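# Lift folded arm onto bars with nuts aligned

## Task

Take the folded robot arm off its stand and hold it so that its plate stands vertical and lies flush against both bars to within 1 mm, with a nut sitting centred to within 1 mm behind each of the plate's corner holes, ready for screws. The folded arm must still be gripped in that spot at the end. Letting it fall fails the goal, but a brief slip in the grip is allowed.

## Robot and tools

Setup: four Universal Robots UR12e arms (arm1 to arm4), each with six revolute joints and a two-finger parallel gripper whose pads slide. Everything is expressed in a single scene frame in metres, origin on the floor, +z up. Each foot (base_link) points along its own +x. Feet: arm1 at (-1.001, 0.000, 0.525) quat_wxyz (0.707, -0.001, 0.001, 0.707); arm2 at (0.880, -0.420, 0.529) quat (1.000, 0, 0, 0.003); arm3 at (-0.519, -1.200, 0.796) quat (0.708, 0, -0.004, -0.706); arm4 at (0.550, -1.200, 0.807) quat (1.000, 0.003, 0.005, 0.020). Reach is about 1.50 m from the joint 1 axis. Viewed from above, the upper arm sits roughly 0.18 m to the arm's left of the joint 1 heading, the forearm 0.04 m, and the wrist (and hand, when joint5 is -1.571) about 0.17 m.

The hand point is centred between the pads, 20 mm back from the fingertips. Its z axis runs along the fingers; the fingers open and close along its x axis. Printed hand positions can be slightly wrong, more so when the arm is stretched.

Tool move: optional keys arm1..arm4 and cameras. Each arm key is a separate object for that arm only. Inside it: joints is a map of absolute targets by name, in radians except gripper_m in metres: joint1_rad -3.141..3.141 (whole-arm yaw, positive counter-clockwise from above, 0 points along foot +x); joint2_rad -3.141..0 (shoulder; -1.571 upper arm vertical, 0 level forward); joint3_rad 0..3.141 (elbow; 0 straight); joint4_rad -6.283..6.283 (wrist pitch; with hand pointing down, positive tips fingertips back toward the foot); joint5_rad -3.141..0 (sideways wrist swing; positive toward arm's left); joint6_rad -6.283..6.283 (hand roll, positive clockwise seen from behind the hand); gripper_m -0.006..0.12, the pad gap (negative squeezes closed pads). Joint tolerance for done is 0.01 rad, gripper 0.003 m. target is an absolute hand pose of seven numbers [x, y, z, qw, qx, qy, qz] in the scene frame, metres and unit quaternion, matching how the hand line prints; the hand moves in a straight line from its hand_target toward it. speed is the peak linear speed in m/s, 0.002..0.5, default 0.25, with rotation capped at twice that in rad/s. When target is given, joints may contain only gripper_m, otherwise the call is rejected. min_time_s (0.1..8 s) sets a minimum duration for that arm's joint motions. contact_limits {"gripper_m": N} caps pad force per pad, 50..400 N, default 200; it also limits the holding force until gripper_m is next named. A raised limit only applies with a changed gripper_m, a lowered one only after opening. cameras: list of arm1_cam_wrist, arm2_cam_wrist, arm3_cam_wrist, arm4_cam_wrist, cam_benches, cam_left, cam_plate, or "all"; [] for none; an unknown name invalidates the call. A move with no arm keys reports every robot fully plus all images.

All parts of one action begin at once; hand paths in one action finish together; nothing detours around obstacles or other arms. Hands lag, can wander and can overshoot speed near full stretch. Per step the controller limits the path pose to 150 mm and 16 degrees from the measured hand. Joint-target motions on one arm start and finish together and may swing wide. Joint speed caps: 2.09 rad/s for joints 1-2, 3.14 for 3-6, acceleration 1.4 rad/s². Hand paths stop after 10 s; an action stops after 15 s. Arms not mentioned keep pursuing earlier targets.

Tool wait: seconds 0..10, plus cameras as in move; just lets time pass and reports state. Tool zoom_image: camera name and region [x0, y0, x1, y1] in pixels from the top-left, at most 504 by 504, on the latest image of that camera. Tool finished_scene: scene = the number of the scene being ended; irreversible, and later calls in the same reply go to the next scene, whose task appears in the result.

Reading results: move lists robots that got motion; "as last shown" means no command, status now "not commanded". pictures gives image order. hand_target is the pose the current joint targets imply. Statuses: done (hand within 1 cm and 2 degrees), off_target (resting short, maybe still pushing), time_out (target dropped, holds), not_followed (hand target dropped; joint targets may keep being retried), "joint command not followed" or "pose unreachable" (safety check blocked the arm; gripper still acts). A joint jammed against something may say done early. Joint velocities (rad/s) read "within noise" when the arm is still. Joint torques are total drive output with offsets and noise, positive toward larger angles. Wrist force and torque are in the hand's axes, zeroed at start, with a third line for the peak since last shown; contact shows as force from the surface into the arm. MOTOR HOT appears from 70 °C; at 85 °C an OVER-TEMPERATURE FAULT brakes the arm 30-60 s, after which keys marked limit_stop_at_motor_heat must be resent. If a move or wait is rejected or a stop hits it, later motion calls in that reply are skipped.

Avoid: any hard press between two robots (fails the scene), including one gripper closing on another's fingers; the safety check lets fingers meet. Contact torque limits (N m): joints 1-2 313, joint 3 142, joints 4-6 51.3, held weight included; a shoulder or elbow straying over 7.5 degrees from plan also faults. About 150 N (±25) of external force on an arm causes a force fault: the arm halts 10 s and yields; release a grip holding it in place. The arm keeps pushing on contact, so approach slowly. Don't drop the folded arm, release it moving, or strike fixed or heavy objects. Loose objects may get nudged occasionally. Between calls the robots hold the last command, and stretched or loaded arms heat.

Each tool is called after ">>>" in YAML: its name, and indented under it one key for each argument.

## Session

>>> move:
  arm4: {"joints":{"joint3_rad":0.9,"joint4_rad":-0.9,"joint6_rad":3.1416}}
  arm3: {"joints":{"joint3_rad":0.9,"joint4_rad":-0.9,"joint6_rad":1.5}}
  arm1: {"joints":{"joint3_rad":0.7,"joint4_rad":-0.7}}
  cameras: ["cam_plate","cam_left"]

>>> zoom_image:
  camera: "cam_plate"
  region: [200, 130, 440, 300]

>>> zoom_image:
  camera: "cam_plate"
  region: [180, 370, 440, 504]

>>> zoom_image:
  camera: "cam_left"
  region: [420, 180, 672, 450]

>>> move:
  arm4: {"joints":{"joint1_rad":1.83}}

>>> move:
  arm4: {"target":[0.1,-0.5,1.65,0,1,0,0],"speed":0.4}
  cameras: ["arm4_cam_wrist"]

Scene clock: 3.33 s.
Joint torques (N m): arm1=[5.97 -36.99 -30.77 -8.72 -0.25 0.32] | arm2=[0.72 -57.32 -55.69 -4.73 0.25 -0.17] | arm3=[-0.9 -41.95 -34.77 -9.32 -0.12 -3.83] | arm4=[3.17 -45.68 -33.04 -8.51 -0.75 -1.65]
Motor temperatures (°C): arm1=[30 31 31 36 33 35] | arm2=[26 26 33 34 35 34] | arm3=[30 27 31 37 35 36] | arm4=[32 28 25 36 32 39]
Wrist force (N): arm1=[0.1 -0.3 0.1] | arm2=[-0.1 0.2 -0.4] | arm3=[-0.2 -0.3 -0.4] | arm4=[0.0 -0.4 0.3]
Wrist torque (N m): arm1=[-0.01 0.07 0.00] | arm2=[0.02 0.01 0.00] | arm3=[-0.07 0.06 0.10] | arm4=[-0.04 0.09 0.10]
Wrist force, peak (N): arm1=[0.7 -0.4 -2.5] | arm2=[-0.8 -0.3 0.3] | arm3=[-1.0 -0.5 -1.0] | arm4=[0.7 -0.5 1.3]
move: arm1 done; arm3 done; arm4 done
Joint velocities: within noise
arm1.joint_positions: joint1_rad=+0.000 joint2_rad=-1.570 joint3_rad=+0.700 joint4_rad=-0.700 joint5_rad=-1.571 joint6_rad=+0.000 gripper_m=+0.120
arm1.joint_status: all done
arm1.hand: x=-1.1749 y=+0.4904 z=+1.4697 quat_wxyz=(+0.000, +0.000, -1.000, +0.001)
arm1.hand_target: x=-1.1749 y=+0.4904 z=+1.4697 quat_wxyz=(+0.000, +0.000, -1.000, +0.001)
arm1.hand_status: not commanded
arm2.joint_positions: joint1_rad=+0.000 joint2_rad=-1.570 joint3_rad=+1.570 joint4_rad=-1.570 joint5_rad=-1.571 joint6_rad=+0.000 gripper_m=+0.119
arm2.joint_status: not commanded
arm2.hand: x=+1.5700 y=-0.2416 z=+1.0393 quat_wxyz=(+0.000, -0.705, -0.709, +0.000)
arm2.hand_target: x=+1.5700 y=-0.2416 z=+1.0393 quat_wxyz=(+0.000, -0.705, -0.709, +0.000)
arm2.hand_status: not commanded
arm3.joint_positions: joint1_rad=+0.000 joint2_rad=-1.570 joint3_rad=+0.900 joint4_rad=-0.900 joint5_rad=-1.571 joint6_rad=+1.500 gripper_m=+0.120
arm3.joint_status: all done
arm3.hand: x=-0.3494 y=-1.7628 z=+1.6648 quat_wxyz=(+0.000, -0.733, +0.681, -0.004)
arm3.hand_target: x=-0.3494 y=-1.7628 z=+1.6648 quat_wxyz=(+0.000, -0.733, +0.681, -0.004)
arm3.hand_status: not commanded
arm4.joint_positions: joint1_rad=+0.000 joint2_rad=-1.570 joint3_rad=+0.900 joint4_rad=-0.900 joint5_rad=-1.571 joint6_rad=+3.142 gripper_m=+0.119
arm4.joint_status: all done
arm4.hand: x=+1.1183 y=-1.0083 z=+1.6672 quat_wxyz=(-0.001, -0.721, +0.693, +0.006)
arm4.hand_target: x=+1.1183 y=-1.0083 z=+1.6671 quat_wxyz=(-0.001, -0.721, +0.693, +0.006)
arm4.hand_status: not commanded
pictures: cam_left, cam_plate
Images, in order (width x height): cam_left 672x504, cam_plate 672x504.

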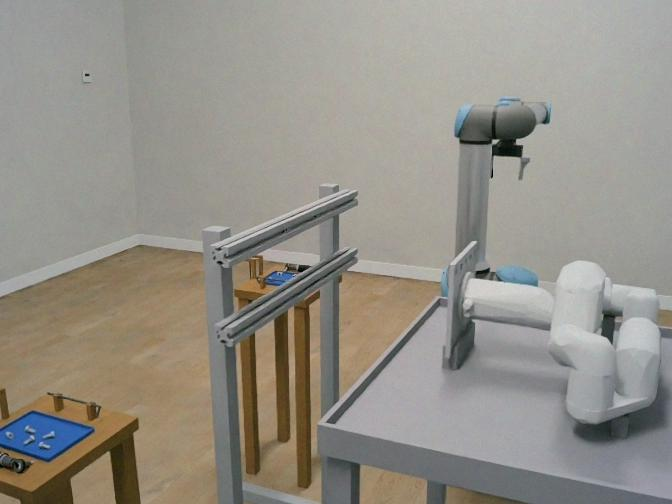

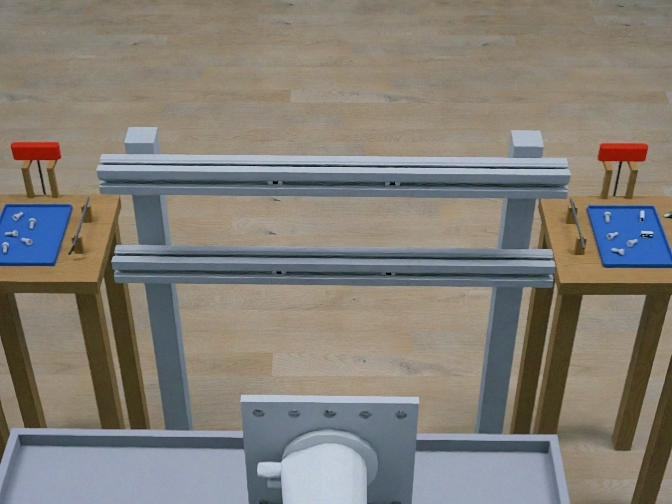

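Scaled by 2.100 from the camera's image (finer frame: 960x720).

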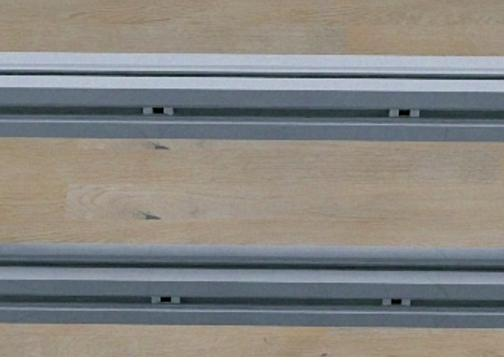

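Scaled by 1.938 from the camera's image (finer frame: 960x720).

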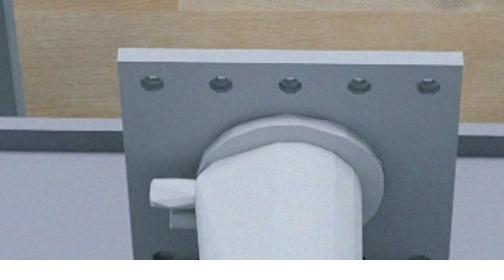

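Scaled by 1.867 from the camera's image (finer frame: 960x720).

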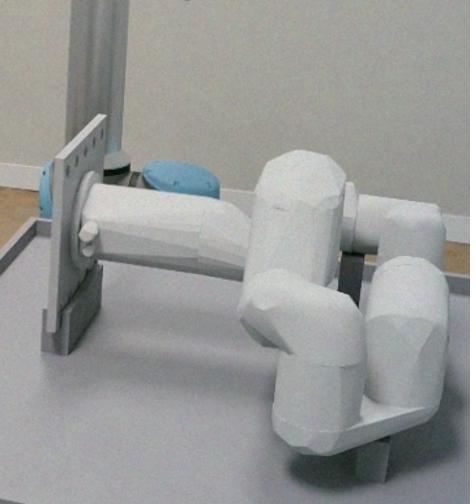

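Scene clock: 5.97 s.
Joint torques (N m): arm1=[4.97 -37.22 -30.43 -9.03 -0.01 -0.12] | arm2=[1.3 -57.27 -55.65 -5.12 0.2 -0.2] | arm3=[-2.23 -42.84 -35.05 -8.91 -0.44 -4.07] | arm4=[1.31 -42.87 -43.11 -6.25 -0.66 1.5]
Motor temperatures (°C): arm1=[30 31 31 36 33 35] | arm2=[26 26 33 34 35 34] | arm3=[30 27 31 37 35 36] | arm4=[32 28 25 36 32 39]
Wrist force (N): arm1=[0.2 -0.1 0.3] | arm2=[-0.7 -0.1 -0.3] | arm3=[0.1 -0.3 -0.4] | arm4=[-0.2 -0.8 0.9]
Wrist torque (N m): arm1=[0.02 0.03 0.00] | arm2=[-0.02 0.11 0.00] | arm3=[-0.06 0.01 0.10] | arm4=[-0.14 0.12 0.14]
Wrist force, peak (N): arm1=[0.5 -0.8 0.5] | arm2=[-0.9 0.1 -0.2] | arm3=[-0.6 -0.7 -0.5] | arm4=[-3.3 -2.5 0.9]
move: arm4 done
Joint velocities: within noise
arm1, arm2, arm3: as last shown
arm4.joint_positions: joint1_rad=+1.830 joint2_rad=-1.570 joint3_rad=+0.900 joint4_rad=-0.900 joint5_rad=-1.571 joint6_rad=+3.142 gripper_m=+0.119
arm4.joint_status: all done
arm4.hand: x=+0.2237 y=-0.7139 z=+1.6774 quat_wxyz=(+0.003, -0.989, -0.149, +0.004)
arm4.hand_target: x=+0.2238 y=-0.7139 z=+1.6774 quat_wxyz=(+0.003, -0.989, -0.149, +0.004)
arm4.hand_status: not commanded
pictures: none

Scene clock: 7.27 s.
Joint torques (N m): arm1=[3.76 -38.62 -30.72 -9.04 -0.29 -0.25] | arm2=[0.74 -56.36 -54.87 -5 0.32 -0.14] | arm3=[-0.85 -40.7 -34.32 -8.92 -0.45 -3.73] | arm4=[-4.37 -100.91 -27.76 -9.36 -1.42 1.89]
Motor temperatures (°C): arm1=[30 31 31 36 33 35] | arm2=[26 26 33 34 35 34] | arm3=[30 27 31 37 35 36] | arm4=[32 28 25 36 32 39]
Wrist force (N): arm1=[0.4 -0.4 0.1] | arm2=[-0.3 0.1 0.2] | arm3=[-0.4 -0.4 -0.4] | arm4=[0.0 -0.5 0.2]
Wrist torque (N m): arm1=[-0.04 0.01 0.00] | arm2=[0.02 0.04 0.01] | arm3=[-0.08 0.09 0.10] | arm4=[-0.14 0.02 0.23]
Wrist force, peak (N): arm1=[0.2 -0.8 -0.1] | arm2=[-0.8 -0.4 -0.1] | arm3=[-0.3 -0.7 -0.7] | arm4=[-2.2 -5.3 1.8]
move: arm4 done
Joint velocities: within noise
arm1, arm2, arm3: as last shown
arm4.joint_positions: joint1_rad=+1.900 joint2_rad=-1.052 joint3_rad=+0.260 joint4_rad=-0.770 joint5_rad=-1.577 joint6_rad=+3.511 gripper_m=+0.119
arm4.joint_status: not commanded
arm4.hand: x=+0.1000 y=-0.5000 z=+1.6500 quat_wxyz=(+0.000, -1.000, +0.000, +0.000)
arm4.hand_target: x=+0.1000 y=-0.5000 z=+1.6500 quat_wxyz=(+0.000, -1.000, +0.000, +0.000)
arm4.hand_status: done (0.000 m and 0.0 deg from the pose sent, 0.249 m and 17.2 deg at the start)
Images, in order (width x height): arm4_cam_wrist 672x504.

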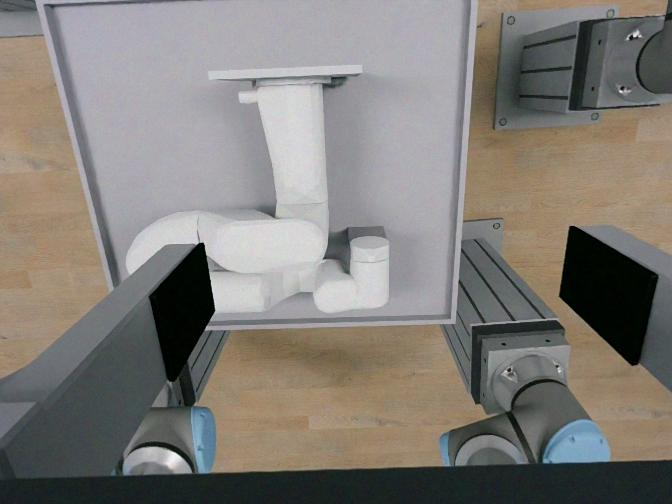

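>>> move:
  arm4: {"joints":{"joint1_rad":0.9}}

>>> move:
  arm3: {"joints":{"joint1_rad":2.4,"joint6_rad":0.8}}

>>> move:
  arm3: {"target":[-0.1775,-0.688,1.25,0,0.7071,0.7071,0],"speed":0.3}
  arm4: {"target":[0.0055,-0.585,1.25,0,1,0,0],"speed":0.4}
  cameras: ["arm3_cam_wrist","arm4_cam_wrist","cam_left"]

Scene clock: 12.27 s.
Joint torques (N m): arm1=[5.21 -38.25 -29.75 -9.03 -0.21 0.38] | arm2=[0.92 -56.62 -54.95 -5.01 0.16 -0.04] | arm3=[-0.37 -41.19 -36.04 -9.18 -0.41 -3.83] | arm4=[3.53 -85.63 -40.29 -6.73 0.5 1.61]
Motor temperatures (°C): arm1=[30 31 31 36 33 35] | arm2=[26 26 33 34 35 34] | arm3=[30 27 31 37 35 36] | arm4=[32 28 25 36 32 39]
Wrist force (N): arm1=[0.0 -0.6 0.0] | arm2=[-0.2 -0.1 0.3] | arm3=[-0.2 -0.5 -0.6] | arm4=[0.0 -0.7 0.0]
Wrist torque (N m): arm1=[-0.06 0.07 0.00] | arm2=[-0.01 0.02 0.00] | arm3=[-0.09 0.07 0.11] | arm4=[-0.14 0.02 0.21]
Wrist force, peak (N): arm1=[0.2 -0.9 0.1] | arm2=[-0.8 -0.4 0.1] | arm3=[-0.2 -0.4 -0.8] | arm4=[-3.9 -0.1 0.5]
move: arm4 done
Joint velocities: within noise
arm1, arm2, arm3: as last shown
arm4.joint_positions: joint1_rad=+0.900 joint2_rad=-1.052 joint3_rad=+0.260 joint4_rad=-0.770 joint5_rad=-1.577 joint6_rad=+3.511 gripper_m=+0.119
arm4.joint_status: all done
arm4.hand: x=+0.9032 y=-0.4389 z=+1.6428 quat_wxyz=(-0.005, -0.878, +0.479, +0.003)
arm4.hand_target: x=+0.9032 y=-0.4389 z=+1.6428 quat_wxyz=(-0.005, -0.878, +0.479, +0.003)
arm4.hand_status: not commanded
pictures: none

Scene clock: 15.23 s.
Joint torques (N m): arm1=[4.25 -37.77 -30.65 -8.92 -0.26 0.19] | arm2=[0.31 -56.43 -55.75 -5 0.02 -0.06] | arm3=[-2.7 -42.51 -51.4 -5.69 -0.54 3.6] | arm4=[-2.98 -79.7 -51.08 -2.77 -0.71 1.68]
Motor temperatures (°C): arm1=[30 31 31 36 33 35] | arm2=[26 26 33 34 35 34] | arm3=[30 27 31 37 35 36] | arm4=[32 28 25 36 32 39]
Wrist force (N): arm1=[0.3 -0.4 0.1] | arm2=[-0.2 0.0 -0.1] | arm3=[-0.1 -0.8 0.1] | arm4=[-0.1 -0.9 0.3]
Wrist torque (N m): arm1=[-0.04 0.02 0.01] | arm2=[0.01 0.03 0.01] | arm3=[-0.13 0.12 0.06] | arm4=[-0.17 0.03 0.22]
Wrist force, peak (N): arm1=[0.5 -0.5 0.4] | arm2=[-0.8 -0.1 -0.3] | arm3=[4.6 -2.0 0.1] | arm4=[-0.2 -1.2 0.1]
move: arm3 done
Joint velocities: within noise
arm1, arm2, arm4: as last shown
arm3.joint_positions: joint1_rad=+2.400 joint2_rad=-1.570 joint3_rad=+0.900 joint4_rad=-0.900 joint5_rad=-1.571 joint6_rad=+0.800 gripper_m=+0.120
arm3.joint_status: all done
arm3.hand: x=-0.2709 y=-0.6580 z=+1.6587 quat_wxyz=(-0.004, -0.696, -0.718, +0.000)
arm3.hand_target: x=-0.2709 y=-0.6580 z=+1.6587 quat_wxyz=(-0.004, -0.696, -0.718, +0.000)
arm3.hand_status: not commanded
arm4.hand: x=+0.9032 y=-0.4389 z=+1.6428 quat_wxyz=(-0.004, -0.878, +0.479, +0.003)
pictures: none

Scene clock: 18.37 s.
Joint torques (N m): arm1=[4.54 -37.9 -30.51 -8.96 -0.26 0.13] | arm2=[0.58 -57.52 -55.52 -5.02 0.28 0] | arm3=[9.33 -42.86 -67.43 -1.1 1.28 2.94] | arm4=[8.91 -78.23 -41.84 -2.02 -3.15 -2.54]
Motor temperatures (°C): arm1=[30 31 31 36 33 35] | arm2=[26 26 33 34 35 34] | arm3=[30 27 31 37 35 36] | arm4=[32 28 25 36 32 39]
Wrist force (N): arm1=[-0.1 -0.6 0.2] | arm2=[-0.3 0.2 -0.4] | arm3=[0.0 -0.1 0.6] | arm4=[-0.3 -0.3 0.3]
Wrist torque (N m): arm1=[-0.06 0.10 0.00] | arm2=[0.02 0.03 0.00] | arm3=[0.02 0.07 0.06] | arm4=[-0.10 0.06 0.05]
Wrist force, peak (N): arm1=[0.5 -0.6 0.6] | arm2=[-0.5 -0.1 0.7] | arm3=[-0.3 0.2 2.8] | arm4=[-5.5 1.0 3.1]
move: arm3 done; arm4 done
Joint velocities: within noise
arm1, arm2: as last shown
arm3.joint_positions: joint1_rad=+2.253 joint2_rad=-1.734 joint3_rad=+1.816 joint4_rad=-1.651 joint5_rad=-1.562 joint6_rad=+0.685 gripper_m=+0.120
arm3.joint_status: not commanded
arm3.hand: x=-0.1775 y=-0.6880 z=+1.2500 quat_wxyz=(+0.000, -0.707, -0.707, +0.000)
arm3.hand_target: x=-0.1775 y=-0.6880 z=+1.2500 quat_wxyz=(+0.000, -0.707, -0.707, +0.000)
arm3.hand_status: done (0.000 m and 0.0 deg from the pose sent, 0.420 m and 1.9 deg at the start)
arm4.joint_positions: joint1_rad=+2.046 joint2_rad=-1.370 joint3_rad=+1.478 joint4_rad=-1.669 joint5_rad=-1.576 joint6_rad=+3.657 gripper_m=+0.119
arm4.joint_status: not commanded
arm4.hand: x=+0.0055 y=-0.5849 z=+1.2501 quat_wxyz=(+0.000, -1.000, +0.000, +0.000)
arm4.hand_target: x=+0.0055 y=-0.5850 z=+1.2500 quat_wxyz=(+0.000, -1.000, +0.000, +0.000)
arm4.hand_status: done (0.000 m and 0.0 deg from the pose sent, 0.991 m and 57.3 deg at the start)
Images, in order (width x height): arm3_cam_wrist 672x504, arm4_cam_wrist 672x504, cam_left 672x504.

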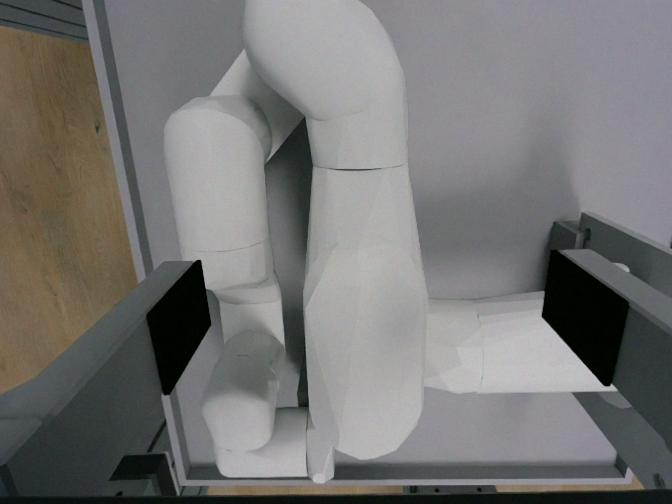

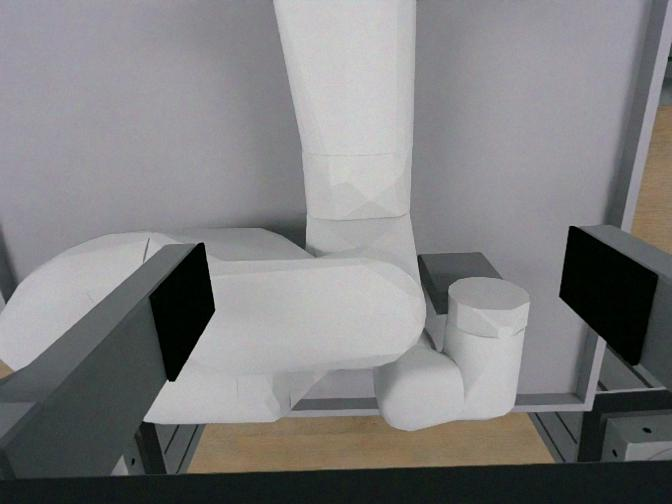

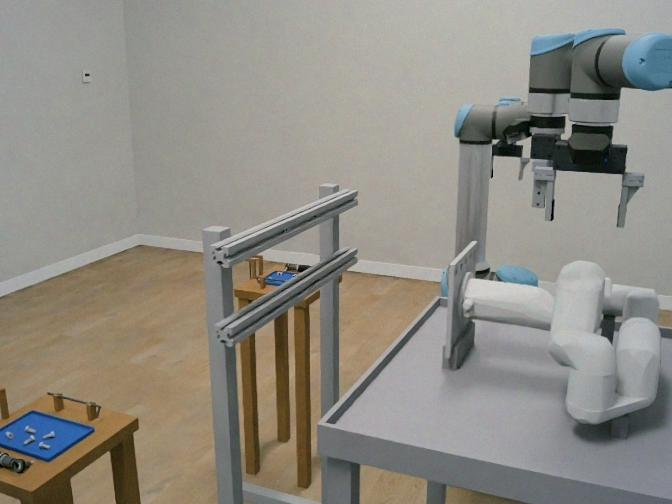

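>>> move:
  arm4: {"target":[0.004,-0.596,1.09,0,1,0,0],"speed":0.15}
  arm3: {"target":[-0.178,-0.6845,1.1,0,0.7071,0.7071,0],"speed":0.15}
  cameras: ["arm3_cam_wrist","arm4_cam_wrist"]

Scene clock: 24.63 s.
Joint torques (N m): arm1=[8.18 -37.44 -31 -8.53 -0.42 0.11] | arm2=[1.18 -56.11 -55.14 -4.85 0.32 -0.02] | arm3=[-1.63 -44.86 -62.28 -2.01 -0.71 1.28] | arm4=[-0.67 -90.29 -61.83 -3.02 1.26 -0.61]
Motor temperatures (°C): arm1=[30 31 31 36 33 35] | arm2=[26 26 33 34 35 34] | arm3=[30 27 31 37 35 36] | arm4=[32 28 25 36 32 39]
Wrist force (N): arm1=[0.2 -0.3 -0.2] | arm2=[-0.3 -0.1 0.1] | arm3=[-0.2 -0.1 0.4] | arm4=[-0.3 -1.0 1.0]
Wrist torque (N m): arm1=[-0.01 0.05 0.00] | arm2=[-0.01 0.05 0.00] | arm3=[-0.04 0.11 -0.09] | arm4=[-0.17 0.01 0.03]
Wrist force, peak (N): arm1=[0.0 -0.9 0.1] | arm2=[-0.4 0.4 -0.9] | arm3=[-0.1 -0.2 3.7] | arm4=[-0.2 -0.5 4.1]
move: arm3 done; arm4 done
Joint velocities: within noise
arm1, arm2: as last shown
arm3.joint_positions: joint1_rad=+2.260 joint2_rad=-1.672 joint3_rad=+2.032 joint4_rad=-1.930 joint5_rad=-1.562 joint6_rad=+0.692 gripper_m=+0.120
arm3.joint_status: not commanded
arm3.hand: x=-0.1780 y=-0.6845 z=+1.1000 quat_wxyz=(+0.000, -0.707, -0.707, +0.000)
arm3.hand_target: x=-0.1780 y=-0.6845 z=+1.1000 quat_wxyz=(+0.000, -0.707, -0.707, +0.000)
arm3.hand_status: done (0.000 m and 0.0 deg from the pose sent, 0.150 m and 0.0 deg at the start)
arm4.joint_positions: joint1_rad=+2.053 joint2_rad=-1.320 joint3_rad=+1.706 joint4_rad=-1.946 joint5_rad=-1.576 joint6_rad=+3.664 gripper_m=+0.119
arm4.joint_status: not commanded
arm4.hand: x=+0.0040 y=-0.5960 z=+1.0899 quat_wxyz=(+0.000, -1.000, +0.000, +0.000)
arm4.hand_target: x=+0.0040 y=-0.5960 z=+1.0900 quat_wxyz=(+0.000, -1.000, +0.000, +0.000)
arm4.hand_status: done (0.000 m and 0.0 deg from the pose sent, 0.160 m and 0.0 deg at the start)
Images, in order (width x height): arm3_cam_wrist 672x504, arm4_cam_wrist 672x504.

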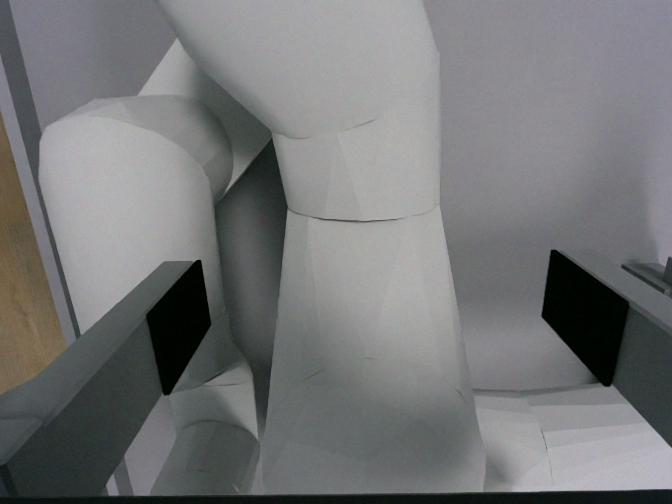

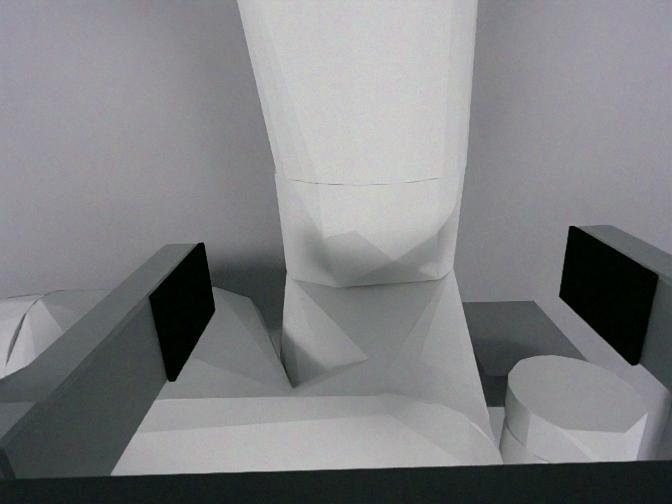

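>>> move:
  arm4: {"target":[0.004,-0.596,0.985,0,1,0,0],"speed":0.1}
  arm3: {"target":[-0.178,-0.6845,1.022,0,0.7071,0.7071,0],"speed":0.08}
  cameras: ["arm3_cam_wrist","arm4_cam_wrist"]

Scene clock: 26.80 s.
Joint torques (N m): arm1=[7.3 -36.9 -31.63 -8.89 0.02 -0.11] | arm2=[0.05 -57.83 -55.44 -4.83 0.34 -0.12] | arm3=[8.64 -49.54 -61.33 -1.23 1.98 3.23] | arm4=[-4.46 -92.8 -58.29 -2.03 -0.11 -2.29]
Motor temperatures (°C): arm1=[30 31 31 36 33 35] | arm2=[26 26 33 34 35 34] | arm3=[30 27 31 37 35 36] | arm4=[32 28 25 36 32 39]
Wrist force (N): arm1=[0.4 -0.6 -0.4] | arm2=[-0.4 -0.1 0.3] | arm3=[0.8 -0.3 0.5] | arm4=[-0.4 0.0 0.1]
Wrist torque (N m): arm1=[-0.06 0.00 0.00] | arm2=[-0.02 0.07 0.00] | arm3=[-0.04 -0.03 -0.15] | arm4=[-0.08 0.04 0.14]
Wrist force, peak (N): arm1=[-0.1 -0.7 0.4] | arm2=[-0.6 0.1 0.6] | arm3=[0.5 0.5 -2.6] | arm4=[-0.5 -1.0 -3.6]
move: arm3 done; arm4 done
Joint velocities: within noise
arm1, arm2: as last shown
arm3.joint_positions: joint1_rad=+2.262 joint2_rad=-1.610 joint3_rad=+2.126 joint4_rad=-2.086 joint5_rad=-1.562 joint6_rad=+0.693 gripper_m=+0.120
arm3.joint_status: not commanded
arm3.hand: x=-0.1780 y=-0.6845 z=+1.0219 quat_wxyz=(+0.000, -0.707, -0.707, +0.000)
arm3.hand_target: x=-0.1780 y=-0.6845 z=+1.0220 quat_wxyz=(+0.000, -0.707, -0.707, +0.000)
arm3.hand_status: done (0.000 m and 0.0 deg from the pose sent, 0.078 m and 0.0 deg at the start)
arm4.joint_positions: joint1_rad=+2.052 joint2_rad=-1.242 joint3_rad=+1.808 joint4_rad=-2.126 joint5_rad=-1.576 joint6_rad=+3.664 gripper_m=+0.119
arm4.joint_status: not commanded
arm4.hand: x=+0.0040 y=-0.5960 z=+0.9849 quat_wxyz=(+0.000, -1.000, +0.000, +0.000)
arm4.hand_target: x=+0.0040 y=-0.5960 z=+0.9850 quat_wxyz=(+0.000, -1.000, +0.000, +0.000)
arm4.hand_status: done (0.000 m and 0.0 deg from the pose sent, 0.105 m and 0.0 deg at the start)
Images, in order (width x height): arm3_cam_wrist 672x504, arm4_cam_wrist 672x504.

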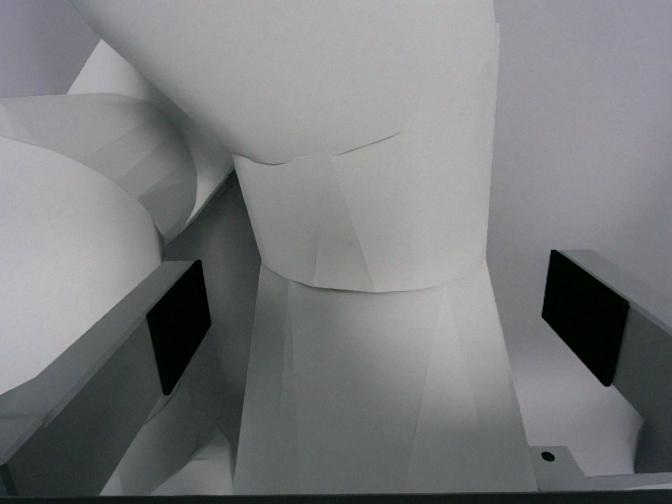

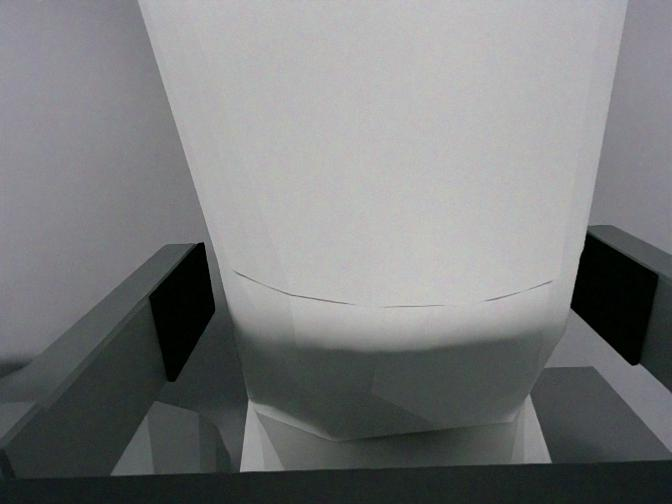

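>>> move:
  arm4: {"joints":{"gripper_m":0.04},"contact_limits":{"gripper_m":350}}

>>> move:
  arm3: {"joints":{"gripper_m":0.03},"contact_limits":{"gripper_m":350}}

>>> move:
  arm4: {"target":[0.004,-0.596,0.995,0,1,0,0],"speed":0.02}
  arm3: {"target":[-0.178,-0.6845,1.032,0,0.7071,0.7071,0],"speed":0.02}
  arm1: {"joints":{"joint1_rad":-2.2},"min_time_s":3}
  cameras: ["cam_plate"]

Scene clock: 28.80 s.
Joint torques (N m): arm1=[6.41 -41.11 -31.65 -9.08 -0.59 0.11] | arm2=[0.06 -57.17 -54.96 -5.02 0.43 -0.29] | arm3=[0.33 -51.99 -61.02 -1.14 1.93 1.9] | arm4=[2.63 -85.65 -57.78 -7.52 -0.57 -0.86]
Motor temperatures (°C): arm1=[30 31 31 36 33 35] | arm2=[26 26 33 34 35 34] | arm3=[30 27 31 37 35 36] | arm4=[32 28 25 36 32 39]
Wrist force (N): arm1=[0.0 -0.4 -0.2] | arm2=[-0.4 0.2 0.2] | arm3=[0.5 -0.4 0.6] | arm4=[-9.0 -4.8 11.9]
Wrist torque (N m): arm1=[-0.04 0.07 0.00] | arm2=[0.04 0.06 0.00] | arm3=[-0.06 0.02 -0.15] | arm4=[-0.09 0.52 0.69]
Wrist force, peak (N): arm1=[0.3 -0.7 -0.3] | arm2=[-0.5 0.8 0.2] | arm3=[0.5 -0.4 1.0] | arm4=[-9.7 -4.9 11.9]
move: arm4 off_target
Joint velocities: within noise
arm1.joint_positions: joint1_rad=+0.000 joint2_rad=-1.570 joint3_rad=+0.700 joint4_rad=-0.700 joint5_rad=-1.571 joint6_rad=+0.000 gripper_m=+0.120
arm1.joint_status: not commanded
arm1.hand: x=-1.1749 y=+0.4904 z=+1.4697 quat_wxyz=(+0.000, +0.000, -1.000, +0.001)
arm1.hand_target: x=-1.1749 y=+0.4904 z=+1.4697 quat_wxyz=(+0.000, +0.000, -1.000, +0.001)
arm1.hand_status: not commanded
arm2.joint_positions: joint1_rad=+0.000 joint2_rad=-1.570 joint3_rad=+1.570 joint4_rad=-1.570 joint5_rad=-1.571 joint6_rad=+0.000 gripper_m=+0.119
arm2.joint_status: not commanded
arm2.hand: x=+1.5700 y=-0.2416 z=+1.0393 quat_wxyz=(+0.000, -0.705, -0.709, +0.000)
arm2.hand_target: x=+1.5700 y=-0.2416 z=+1.0393 quat_wxyz=(+0.000, -0.705, -0.709, +0.000)
arm2.hand_status: not commanded
arm3: as last shown
arm3.hand: x=-0.1780 y=-0.6845 z=+1.0220 quat_wxyz=(+0.000, -0.707, -0.707, +0.000)
arm4.joint_positions: joint1_rad=+2.052 joint2_rad=-1.242 joint3_rad=+1.808 joint4_rad=-2.126 joint5_rad=-1.576 joint6_rad=+3.664 gripper_m=+0.090
arm4.joint_status: gripper_m off_target (ended at +0.090, target +0.040)
arm4.contact_limits: gripper_m 350 N at each pad
arm4.hand: x=+0.0040 y=-0.5960 z=+0.9850 quat_wxyz=(+0.000, -1.000, +0.000, +0.000)
arm4.hand_target: x=+0.0040 y=-0.5960 z=+0.9850 quat_wxyz=(+0.000, -1.000, +0.000, +0.000)
arm4.hand_status: not commanded
pictures: none

Scene clock: 30.10 s.
Joint torques (N m): arm1=[5.58 -38.28 -31.47 -8.92 -0.42 0.44] | arm2=[0.6 -56.48 -54.94 -5.05 0.41 -0.1] | arm3=[-1.31 -33.78 -60.92 -13.36 7.54 0.86] | arm4=[10.42 -80.33 -57.63 -3.92 -0.13 0.57]
Motor temperatures (°C): arm1=[30 31 31 36 33 35] | arm2=[26 26 33 34 35 34] | arm3=[30 27 31 37 35 36] | arm4=[32 28 25 36 32 39]
Wrist force (N): arm1=[0.1 -0.5 0.3] | arm2=[-1.0 -0.5 0.1] | arm3=[-27.5 -1.2 -5.2] | arm4=[-11.4 -7.6 14.3]
Wrist torque (N m): arm1=[-0.04 0.06 0.00] | arm2=[-0.10 0.17 0.00] | arm3=[-0.08 0.01 0.05] | arm4=[-0.10 0.74 0.94]
Wrist force, peak (N): arm1=[0.3 -0.7 0.2] | arm2=[-1.0 -0.5 0.1] | arm3=[-27.5 -1.2 -5.2] | arm4=[-12.1 -7.8 15.0]
move: arm3 off_target
Joint velocities: within noise
arm1, arm2, arm4: as last shown
arm3.joint_positions: joint1_rad=+2.262 joint2_rad=-1.610 joint3_rad=+2.126 joint4_rad=-2.086 joint5_rad=-1.562 joint6_rad=+0.693 gripper_m=+0.080
arm3.joint_status: gripper_m off_target (ended at +0.079, target +0.030)
arm3.contact_limits: gripper_m 350 N at each pad
arm3.hand: x=-0.1780 y=-0.6845 z=+1.0220 quat_wxyz=(+0.000, -0.707, -0.707, +0.000)
arm3.hand_target: x=-0.1780 y=-0.6845 z=+1.0220 quat_wxyz=(+0.000, -0.707, -0.707, +0.000)
arm3.hand_status: not commanded
arm4.contact_limits: gripper_m 350 N at each pad
pictures: none

Scene clock: 33.43 s.
Joint torques (N m): arm1=[17.41 -39.4 -42.4 -6.8 -0.7 0.16] | arm2=[0.33 -57.27 -55.41 -4.83 0.28 -0.29] | arm3=[17.78 -73.42 -81.51 -11.29 0.27 -4.32] | arm4=[-10.08 -111.34 -61.83 -6.6 -3.64 -4.48]
Motor temperatures (°C): arm1=[30 31 31 36 33 35] | arm2=[26 26 33 34 35 34] | arm3=[30 27 31 37 35 36] | arm4=[32 28 25 36 32 39]
Wrist force (N): arm1=[0.2 -0.4 -0.3] | arm2=[-0.1 -0.4 -0.1] | arm3=[-13.7 24.9 76.0] | arm4=[-26.1 -14.8 71.6]
Wrist torque (N m): arm1=[-0.01 0.05 -0.03] | arm2=[-0.07 0.01 0.01] | arm3=[0.44 5.42 0.75] | arm4=[0.50 -1.81 4.01]
Wrist force, peak (N): arm1=[2.1 -0.7 0.1] | arm2=[-0.4 0.8 0.1] | arm3=[-14.1 30.6 81.9] | arm4=[-37.3 -10.4 71.7]
move: arm1 done; arm3 done; arm4 done
Joint velocities: within noise
arm1.joint_positions: joint1_rad=-2.200 joint2_rad=-1.570 joint3_rad=+0.700 joint4_rad=-0.700 joint5_rad=-1.571 joint6_rad=+0.000 gripper_m=+0.120
arm1.joint_status: all done
arm1.hand: x=-0.5030 y=-0.1448 z=+1.4709 quat_wxyz=(-0.001, -0.891, -0.454, +0.001)
arm1.hand_target: x=-0.5030 y=-0.1447 z=+1.4709 quat_wxyz=(-0.001, -0.891, -0.454, +0.001)
arm1.hand_status: not commanded
arm2: as last shown
arm3.joint_positions: joint1_rad=+2.261 joint2_rad=-1.620 joint3_rad=+2.115 joint4_rad=-2.065 joint5_rad=-1.562 joint6_rad=+0.693 gripper_m=+0.080
arm3.joint_status: not commanded
arm3.contact_limits: gripper_m 350 N at each pad
arm3.hand: x=-0.1780 y=-0.6845 z=+1.0320 quat_wxyz=(+0.000, -0.707, -0.707, +0.000)
arm3.hand_target: x=-0.1780 y=-0.6845 z=+1.0320 quat_wxyz=(+0.000, -0.707, -0.707, +0.000)
arm3.hand_status: done (0.000 m and 0.0 deg from the pose sent, 0.010 m and 0.0 deg at the start)
arm4.joint_positions: joint1_rad=+2.052 joint2_rad=-1.251 joint3_rad=+1.799 joint4_rad=-2.109 joint5_rad=-1.576 joint6_rad=+3.664 gripper_m=+0.090
arm4.joint_status: not commanded
arm4.contact_limits: gripper_m 350 N at each pad
arm4.hand: x=+0.0040 y=-0.5960 z=+0.9950 quat_wxyz=(+0.000, -1.000, +0.000, +0.000)
arm4.hand_target: x=+0.0040 y=-0.5960 z=+0.9950 quat_wxyz=(+0.000, -1.000, +0.000, +0.000)
arm4.hand_status: done (0.000 m and 0.0 deg from the pose sent, 0.010 m and 0.0 deg at the start)
Images, in order (width x height): cam_plate 672x504.

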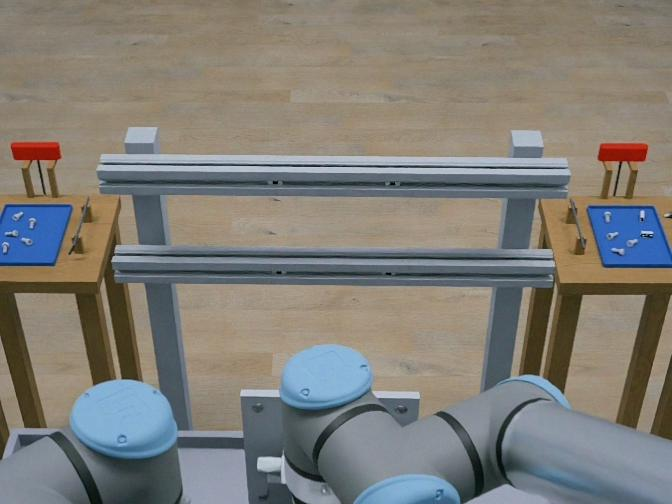

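>>> move:
  arm4: {"target":[0.0065,-0.596,1.046,0,1,0,0],"speed":0.05}
  arm3: {"target":[-0.1755,-0.6845,1.083,0,0.7071,0.7071,0],"speed":0.05}

>>> move:
  arm4: {"target":[0.0065,-0.205,1.046,0,1,0,0],"speed":0.09}
  arm3: {"target":[-0.1755,-0.2935,1.083,0,0.7071,0.7071,0],"speed":0.09}
  arm1: {"target":[-0.5,-0.08,1.035,0.593,-0.385,0.385,-0.593],"speed":0.25}
  cameras: ["cam_plate","arm1_cam_wrist"]

>>> zoom_image:
  camera: "cam_plate"
  region: [240, 140, 440, 290]

Scene clock: 36.17 s.
Joint torques (N m): arm1=[25.55 -36.12 -47.63 -4.31 -0.14 0.33] | arm2=[0.53 -56.81 -55.27 -4.89 0.2 -0.1] | arm3=[9.61 -70.53 -86.57 -13.07 2.9 -2.93] | arm4=[-0.12 -113.11 -69.96 -9.72 -3.89 -4.47]
Motor temperatures (°C): arm1=[30 31 31 36 33 35] | arm2=[26 26 33 34 35 34] | arm3=[30 27 31 37 35 36] | arm4=[32 28 25 36 32 39]
Wrist force (N): arm1=[0.0 -0.6 -0.1] | arm2=[-0.3 0.2 0.2] | arm3=[-14.7 20.7 75.0] | arm4=[-21.6 -15.3 73.3]
Wrist torque (N m): arm1=[-0.05 0.08 -0.03] | arm2=[0.03 0.05 0.00] | arm3=[0.52 5.66 0.84] | arm4=[0.45 -1.67 3.86]
Wrist force, peak (N): arm1=[0.2 -0.8 -0.3] | arm2=[-1.1 0.1 -0.1] | arm3=[-15.1 34.7 88.8] | arm4=[-37.7 -12.6 76.6]
move: arm3 done; arm4 done
Joint velocities: within noise
arm1, arm2: as last shown
arm1.hand: x=-0.5030 y=-0.1447 z=+1.4709 quat_wxyz=(-0.001, -0.891, -0.454, +0.001)
arm3.joint_positions: joint1_rad=+2.258 joint2_rad=-1.658 joint3_rad=+2.052 joint4_rad=-1.963 joint5_rad=-1.562 joint6_rad=+0.690 gripper_m=+0.080
arm3.joint_status: not commanded
arm3.contact_limits: gripper_m 350 N at each pad
arm3.hand: x=-0.1755 y=-0.6845 z=+1.0831 quat_wxyz=(+0.000, -0.707, -0.707, +0.000)
arm3.hand_target: x=-0.1755 y=-0.6845 z=+1.0830 quat_wxyz=(+0.000, -0.707, -0.707, +0.000)
arm3.hand_status: done (0.000 m and 0.0 deg from the pose sent, 0.051 m and 0.0 deg at the start)
arm4.joint_positions: joint1_rad=+2.050 joint2_rad=-1.294 joint3_rad=+1.756 joint4_rad=-2.023 joint5_rad=-1.576 joint6_rad=+3.661 gripper_m=+0.090
arm4.joint_status: not commanded
arm4.contact_limits: gripper_m 350 N at each pad
arm4.hand: x=+0.0065 y=-0.5959 z=+1.0461 quat_wxyz=(+0.000, -1.000, +0.000, +0.000)
arm4.hand_target: x=+0.0065 y=-0.5960 z=+1.0460 quat_wxyz=(+0.000, -1.000, +0.000, +0.000)
arm4.hand_status: done (0.000 m and 0.0 deg from the pose sent, 0.051 m and 0.0 deg at the start)
pictures: none

Scene clock: 42.43 s.
Joint torques (N m): arm1=[-15.49 -40.06 -20.93 -2.53 -4.08 2.85] | arm2=[-0.06 -57.72 -54.85 -4.98 0.25 -0.05] | arm3=[-1.07 -163.14 -94.01 -14.16 -0.67 -4.45] | arm4=[14.18 -216.47 -85.88 -12.97 -4.55 -0.35]
Motor temperatures (°C): arm1=[30 31 31 36 33 35] | arm2=[26 26 33 34 35 34] | arm3=[30 27 31 37 35 36] | arm4=[32 28 25 36 32 39]
Wrist force (N): arm1=[-0.4 -0.9 1.6] | arm2=[-0.2 0.3 0.0] | arm3=[-9.1 9.1 73.7] | arm4=[-9.5 -10.4 73.8]
Wrist torque (N m): arm1=[0.67 0.56 -0.23] | arm2=[0.05 0.04 0.00] | arm3=[0.70 5.80 0.22] | arm4=[0.55 -1.90 2.37]
Wrist force, peak (N): arm1=[-0.1 -1.6 2.4] | arm2=[-0.9 -0.2 -0.4] | arm3=[-22.5 23.7 76.4] | arm4=[-25.9 -8.8 77.1]
move: arm1 done; arm3 done; arm4 done
Joint velocities: within noise
arm1.joint_positions: joint1_rad=-2.649 joint2_rad=-1.628 joint3_rad=+2.641 joint4_rad=+1.374 joint5_rad=-0.636 joint6_rad=-2.492 gripper_m=+0.120
arm1.joint_status: not commanded
arm1.hand: x=-0.5000 y=-0.0800 z=+1.0350 quat_wxyz=(+0.593, -0.385, +0.385, -0.593)
arm1.hand_target: x=-0.5000 y=-0.0800 z=+1.0350 quat_wxyz=(+0.593, -0.385, +0.385, -0.593)
arm1.hand_status: done (0.000 m and 0.0 deg from the pose sent, 0.441 m and 160.7 deg at the start)
arm2: as last shown
arm3.joint_positions: joint1_rad=+2.591 joint2_rad=-1.094 joint3_rad=+1.362 joint4_rad=-1.840 joint5_rad=-1.562 joint6_rad=+1.023 gripper_m=+0.080
arm3.joint_status: not commanded
arm3.contact_limits: gripper_m 350 N at each pad
arm3.hand: x=-0.1755 y=-0.2935 z=+1.0830 quat_wxyz=(+0.000, -0.707, -0.707, +0.000)
arm3.hand_target: x=-0.1755 y=-0.2935 z=+1.0830 quat_wxyz=(+0.000, -0.707, -0.707, +0.000)
arm3.hand_status: done (0.000 m and 0.0 deg from the pose sent, 0.391 m and 0.0 deg at the start)
arm4.joint_positions: joint1_rad=+1.879 joint2_rad=-0.766 joint3_rad=+0.930 joint4_rad=-1.725 joint5_rad=-1.577 joint6_rad=+3.490 gripper_m=+0.090
arm4.joint_status: not commanded
arm4.contact_limits: gripper_m 350 N at each pad
arm4.hand: x=+0.0065 y=-0.2050 z=+1.0459 quat_wxyz=(+0.000, -1.000, +0.000, +0.000)
arm4.hand_target: x=+0.0065 y=-0.2050 z=+1.0460 quat_wxyz=(+0.000, -1.000, +0.000, +0.000)
arm4.hand_status: done (0.000 m and 0.0 deg from the pose sent, 0.391 m and 0.0 deg at the start)
pictures: arm1_cam_wrist, cam_plate
Images, in order (width x height): arm1_cam_wrist 672x504, cam_plate 672x504.

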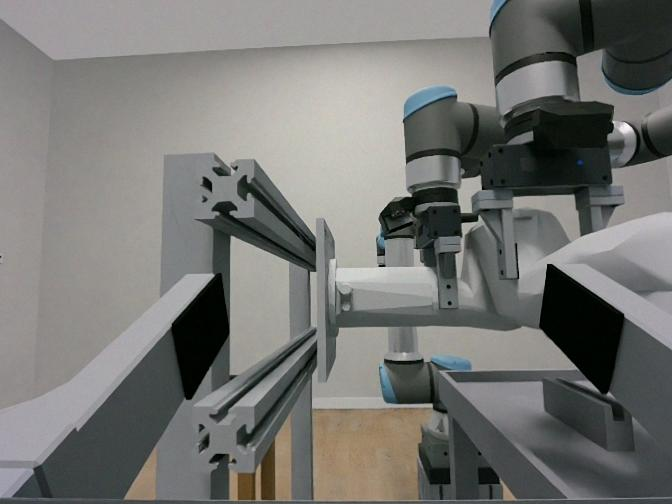

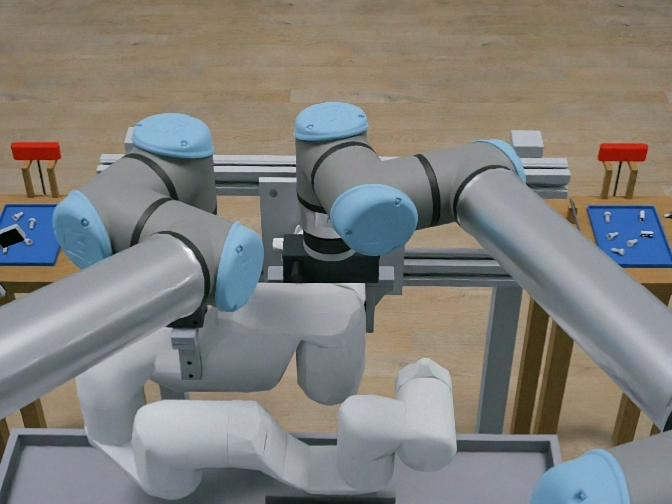

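Scaled by 2.520 from the camera's image (finer frame: 960x720).

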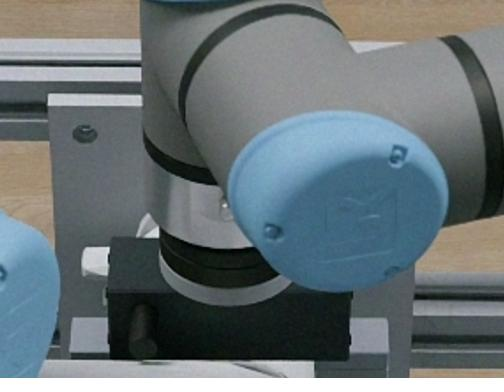

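>>> move:
  arm4: {"target":[0.0065,-0.1885,1.046,0,1,0,0],"speed":0.02}
  arm3: {"target":[-0.1755,-0.277,1.083,0,0.7071,0.7071,0],"speed":0.02}
  arm1: {"target":[-0.4245,-0.13,1.028,0.593,-0.385,0.385,-0.593],"speed":0.2}

>>> move:
  arm1: {"target":[-0.3945,-0.19,1.008,0.702,-0.456,0.299,-0.459],"speed":0.15}

>>> move:
  arm1: {"target":[-0.3645,-0.21,1.008,0.750,-0.487,0.244,-0.375],"speed":0.1}
  cameras: ["cam_plate","arm1_cam_wrist"]

>>> zoom_image:
  camera: "cam_plate"
  region: [238, 160, 298, 205]

>>> zoom_image:
  camera: "arm1_cam_wrist"
  region: [335, 180, 395, 240]

>>> zoom_image:
  camera: "arm1_cam_wrist"
  region: [335, 325, 395, 385]

Scene clock: 45.27 s.
Joint torques (N m): arm1=[-15.22 -55.69 -20.86 -2.92 2.36 3.35] | arm2=[1.31 -57.01 -55.01 -5.03 0.12 -0.11] | arm3=[1.59 -169.31 -95.7 -11.74 -1.96 -1.31] | arm4=[10.01 -219.59 -85.46 -12.33 -4.2 -2.43]
Motor temperatures (°C): arm1=[30 31 31 36 33 35] | arm2=[26 26 33 34 35 34] | arm3=[30 27 31 37 35 36] | arm4=[32 28 25 36 32 39]
Wrist force (N): arm1=[-0.7 -0.8 1.8] | arm2=[-0.4 0.0 0.1] | arm3=[-10.4 9.5 74.1] | arm4=[-9.8 -11.3 73.0]
Wrist torque (N m): arm1=[0.68 0.54 -0.16] | arm2=[0.00 0.06 0.00] | arm3=[0.62 5.74 0.32] | arm4=[0.57 -1.97 2.53]
Wrist force, peak (N): arm1=[0.7 0.1 3.8] | arm2=[-0.7 -0.4 0.6] | arm3=[-11.2 7.5 74.3] | arm4=[-4.1 -14.4 78.2]
move: arm1 done; arm3 done; arm4 done
Joint velocities: within noise
arm1.joint_positions: joint1_rad=-2.496 joint2_rad=-1.435 joint3_rad=+2.487 joint4_rad=+1.452 joint5_rad=-0.754 joint6_rad=-2.645 gripper_m=+0.120
arm1.joint_status: not commanded
arm1.hand: x=-0.4245 y=-0.1300 z=+1.0280 quat_wxyz=(+0.593, -0.385, +0.385, -0.593)
arm1.hand_target: x=-0.4245 y=-0.1300 z=+1.0280 quat_wxyz=(+0.593, -0.385, +0.385, -0.593)
arm1.hand_status: done (0.000 m and 0.0 deg from the pose sent, 0.091 m and 0.0 deg at the start)
arm2: as last shown
arm3.joint_positions: joint1_rad=+2.600 joint2_rad=-1.069 joint3_rad=+1.323 joint4_rad=-1.827 joint5_rad=-1.562 joint6_rad=+1.032 gripper_m=+0.080
arm3.joint_status: not commanded
arm3.contact_limits: gripper_m 350 N at each pad
arm3.hand: x=-0.1756 y=-0.2770 z=+1.0830 quat_wxyz=(+0.000, -0.707, -0.707, +0.000)
arm3.hand_target: x=-0.1755 y=-0.2770 z=+1.0830 quat_wxyz=(+0.000, -0.707, -0.707, +0.000)
arm3.hand_status: done (0.000 m and 0.0 deg from the pose sent, 0.016 m and 0.0 deg at the start)
arm4.joint_positions: joint1_rad=+1.874 joint2_rad=-0.736 joint3_rad=+0.876 joint4_rad=-1.701 joint5_rad=-1.578 joint6_rad=+3.485 gripper_m=+0.090
arm4.joint_status: not commanded
arm4.contact_limits: gripper_m 350 N at each pad
arm4.hand: x=+0.0065 y=-0.1885 z=+1.0459 quat_wxyz=(+0.000, -1.000, +0.000, +0.000)
arm4.hand_target: x=+0.0065 y=-0.1885 z=+1.0460 quat_wxyz=(+0.000, -1.000, +0.000, +0.000)
arm4.hand_status: done (0.000 m and 0.0 deg from the pose sent, 0.016 m and 0.0 deg at the start)
pictures: none

Scene clock: 47.27 s.
Joint torques (N m): arm1=[20.22 -73.29 -29.84 6.02 -6.54 2.92] | arm2=[0.49 -57.44 -55.13 -5.1 0.1 -0.17] | arm3=[-1.22 -166.27 -95.54 -15.1 1.64 -3.01] | arm4=[14.85 -220.29 -89.71 -12.74 -5.37 -0.39]
Motor temperatures (°C): arm1=[30 31 31 36 33 35] | arm2=[26 26 33 34 35 34] | arm3=[30 27 31 37 35 36] | arm4=[32 28 25 36 32 39]
Wrist force (N): arm1=[-1.5 -1.2 1.9] | arm2=[-0.5 0.1 0.2] | arm3=[-10.0 7.2 73.1] | arm4=[-7.6 -11.2 74.3]
Wrist torque (N m): arm1=[0.60 0.69 0.00] | arm2=[0.01 0.08 0.01] | arm3=[0.68 5.83 0.25] | arm4=[0.54 -1.84 2.31]
Wrist force, peak (N): arm1=[-2.8 -1.1 1.3] | arm2=[-0.7 0.7 -0.3] | arm3=[-10.4 9.9 74.0] | arm4=[-7.8 -11.5 74.7]
move: arm1 done
Joint velocities: within noise
arm1.joint_positions: joint1_rad=-2.624 joint2_rad=-1.280 joint3_rad=+2.126 joint4_rad=+0.960 joint5_rad=-0.431 joint6_rad=-1.826 gripper_m=+0.120
arm1.joint_status: not commanded
arm1.hand: x=-0.3945 y=-0.1901 z=+1.0080 quat_wxyz=(+0.702, -0.456, +0.299, -0.459)
arm1.hand_target: x=-0.3945 y=-0.1900 z=+1.0080 quat_wxyz=(+0.702, -0.456, +0.299, -0.459)
arm1.hand_status: done (0.000 m and 0.0 deg from the pose sent, 0.070 m and 23.6 deg at the start)
arm2, arm3, arm4: as last shown
arm3.contact_limits: gripper_m 350 N at each pad
arm3.hand: x=-0.1755 y=-0.2770 z=+1.0830 quat_wxyz=(+0.000, -0.707, -0.707, +0.000)
arm4.contact_limits: gripper_m 350 N at each pad
arm4.hand: x=+0.0065 y=-0.1885 z=+1.0460 quat_wxyz=(+0.000, -1.000, +0.000, +0.000)
pictures: none

Scene clock: 49.00 s.
Joint torques (N m): arm1=[-15.74 -85.9 -27.6 8.78 0.61 -0.69] | arm2=[0.94 -57.17 -54.73 -5 0.12 -0.29] | arm3=[-0.05 -164.14 -96.09 -14.91 2.17 -2.92] | arm4=[16.25 -222.27 -91.87 -12.74 -5.35 -0.65]
Motor temperatures (°C): arm1=[30 31 31 36 33 35] | arm2=[26 26 33 34 35 34] | arm3=[30 27 31 37 35 36] | arm4=[32 28 25 36 32 39]
Wrist force (N): arm1=[-0.5 -0.7 1.9] | arm2=[-0.1 -0.2 0.3] | arm3=[-10.2 7.0 73.4] | arm4=[-7.2 -11.0 74.3]
Wrist torque (N m): arm1=[0.66 0.60 0.05] | arm2=[-0.04 0.01 0.00] | arm3=[0.66 5.85 0.26] | arm4=[0.57 -1.91 2.30]
Wrist force, peak (N): arm1=[-2.5 -1.0 1.8] | arm2=[-0.6 -0.1 -0.6] | arm3=[-10.2 7.0 73.4] | arm4=[-7.4 -11.3 74.9]
move: arm1 done
Joint velocities: within noise
arm1.joint_positions: joint1_rad=-2.593 joint2_rad=-1.216 joint3_rad=+1.906 joint4_rad=+0.676 joint5_rad=-0.429 joint6_rad=-1.344 gripper_m=+0.120
arm1.joint_status: not commanded
arm1.hand: x=-0.3645 y=-0.2100 z=+1.0080 quat_wxyz=(+0.750, -0.487, +0.244, -0.375)
arm1.hand_target: x=-0.3645 y=-0.2100 z=+1.0080 quat_wxyz=(+0.750, -0.487, +0.244, -0.375)
arm1.hand_status: done (0.000 m and 0.0 deg from the pose sent, 0.036 m and 13.3 deg at the start)
arm2, arm3, arm4: as last shown
arm3.contact_limits: gripper_m 350 N at each pad
arm4.contact_limits: gripper_m 350 N at each pad
pictures: arm1_cam_wrist, cam_plate
Images, in order (width x height): arm1_cam_wrist 672x504, cam_plate 672x504.

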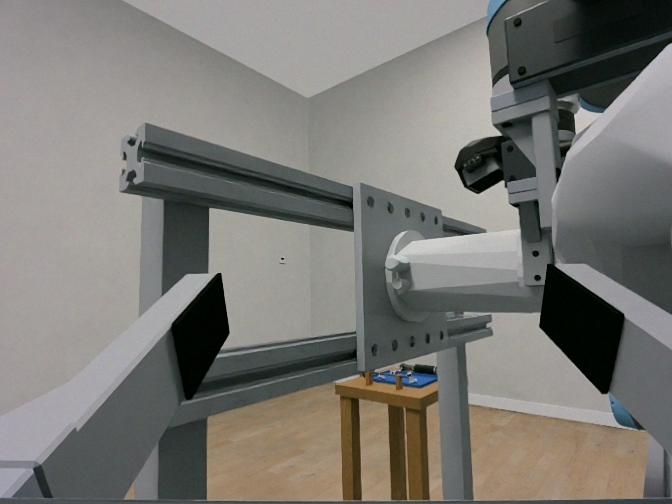

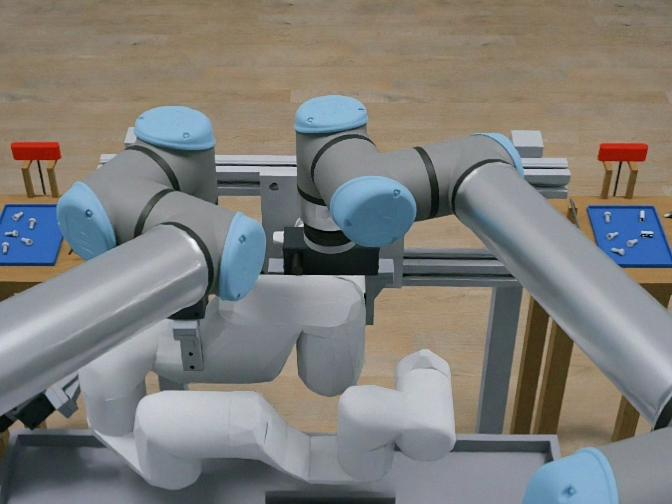

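Scaled by 8.400 from the camera's image (finer frame: 960x720).

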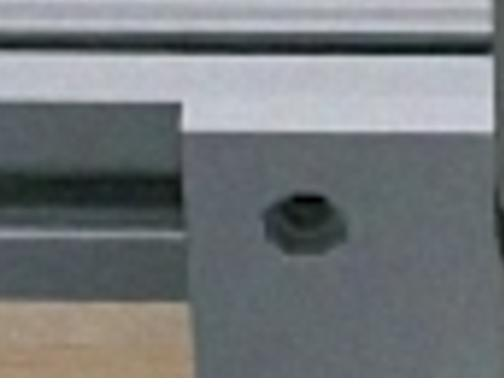

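Scaled by 8.400 from the camera's image (finer frame: 960x720).

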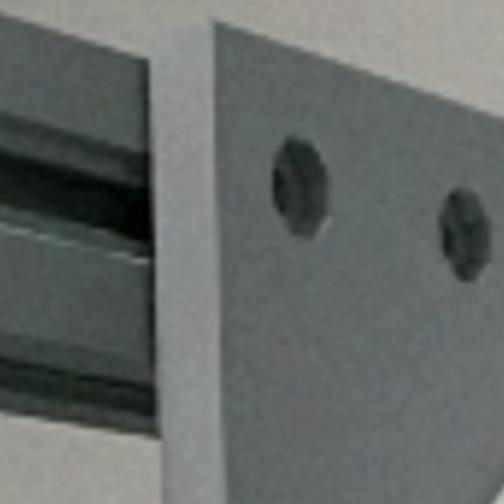

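Scaled by 8.400 from the camera's image (finer frame: 960x720).

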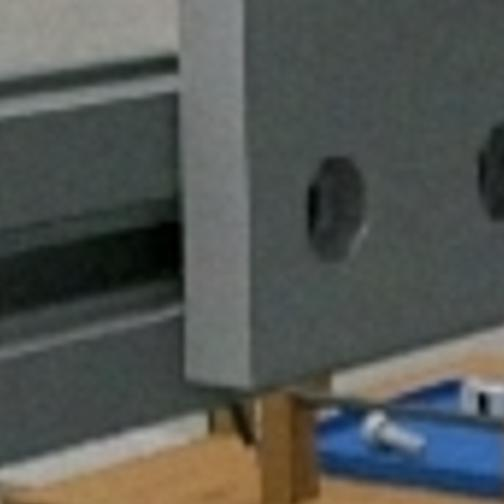

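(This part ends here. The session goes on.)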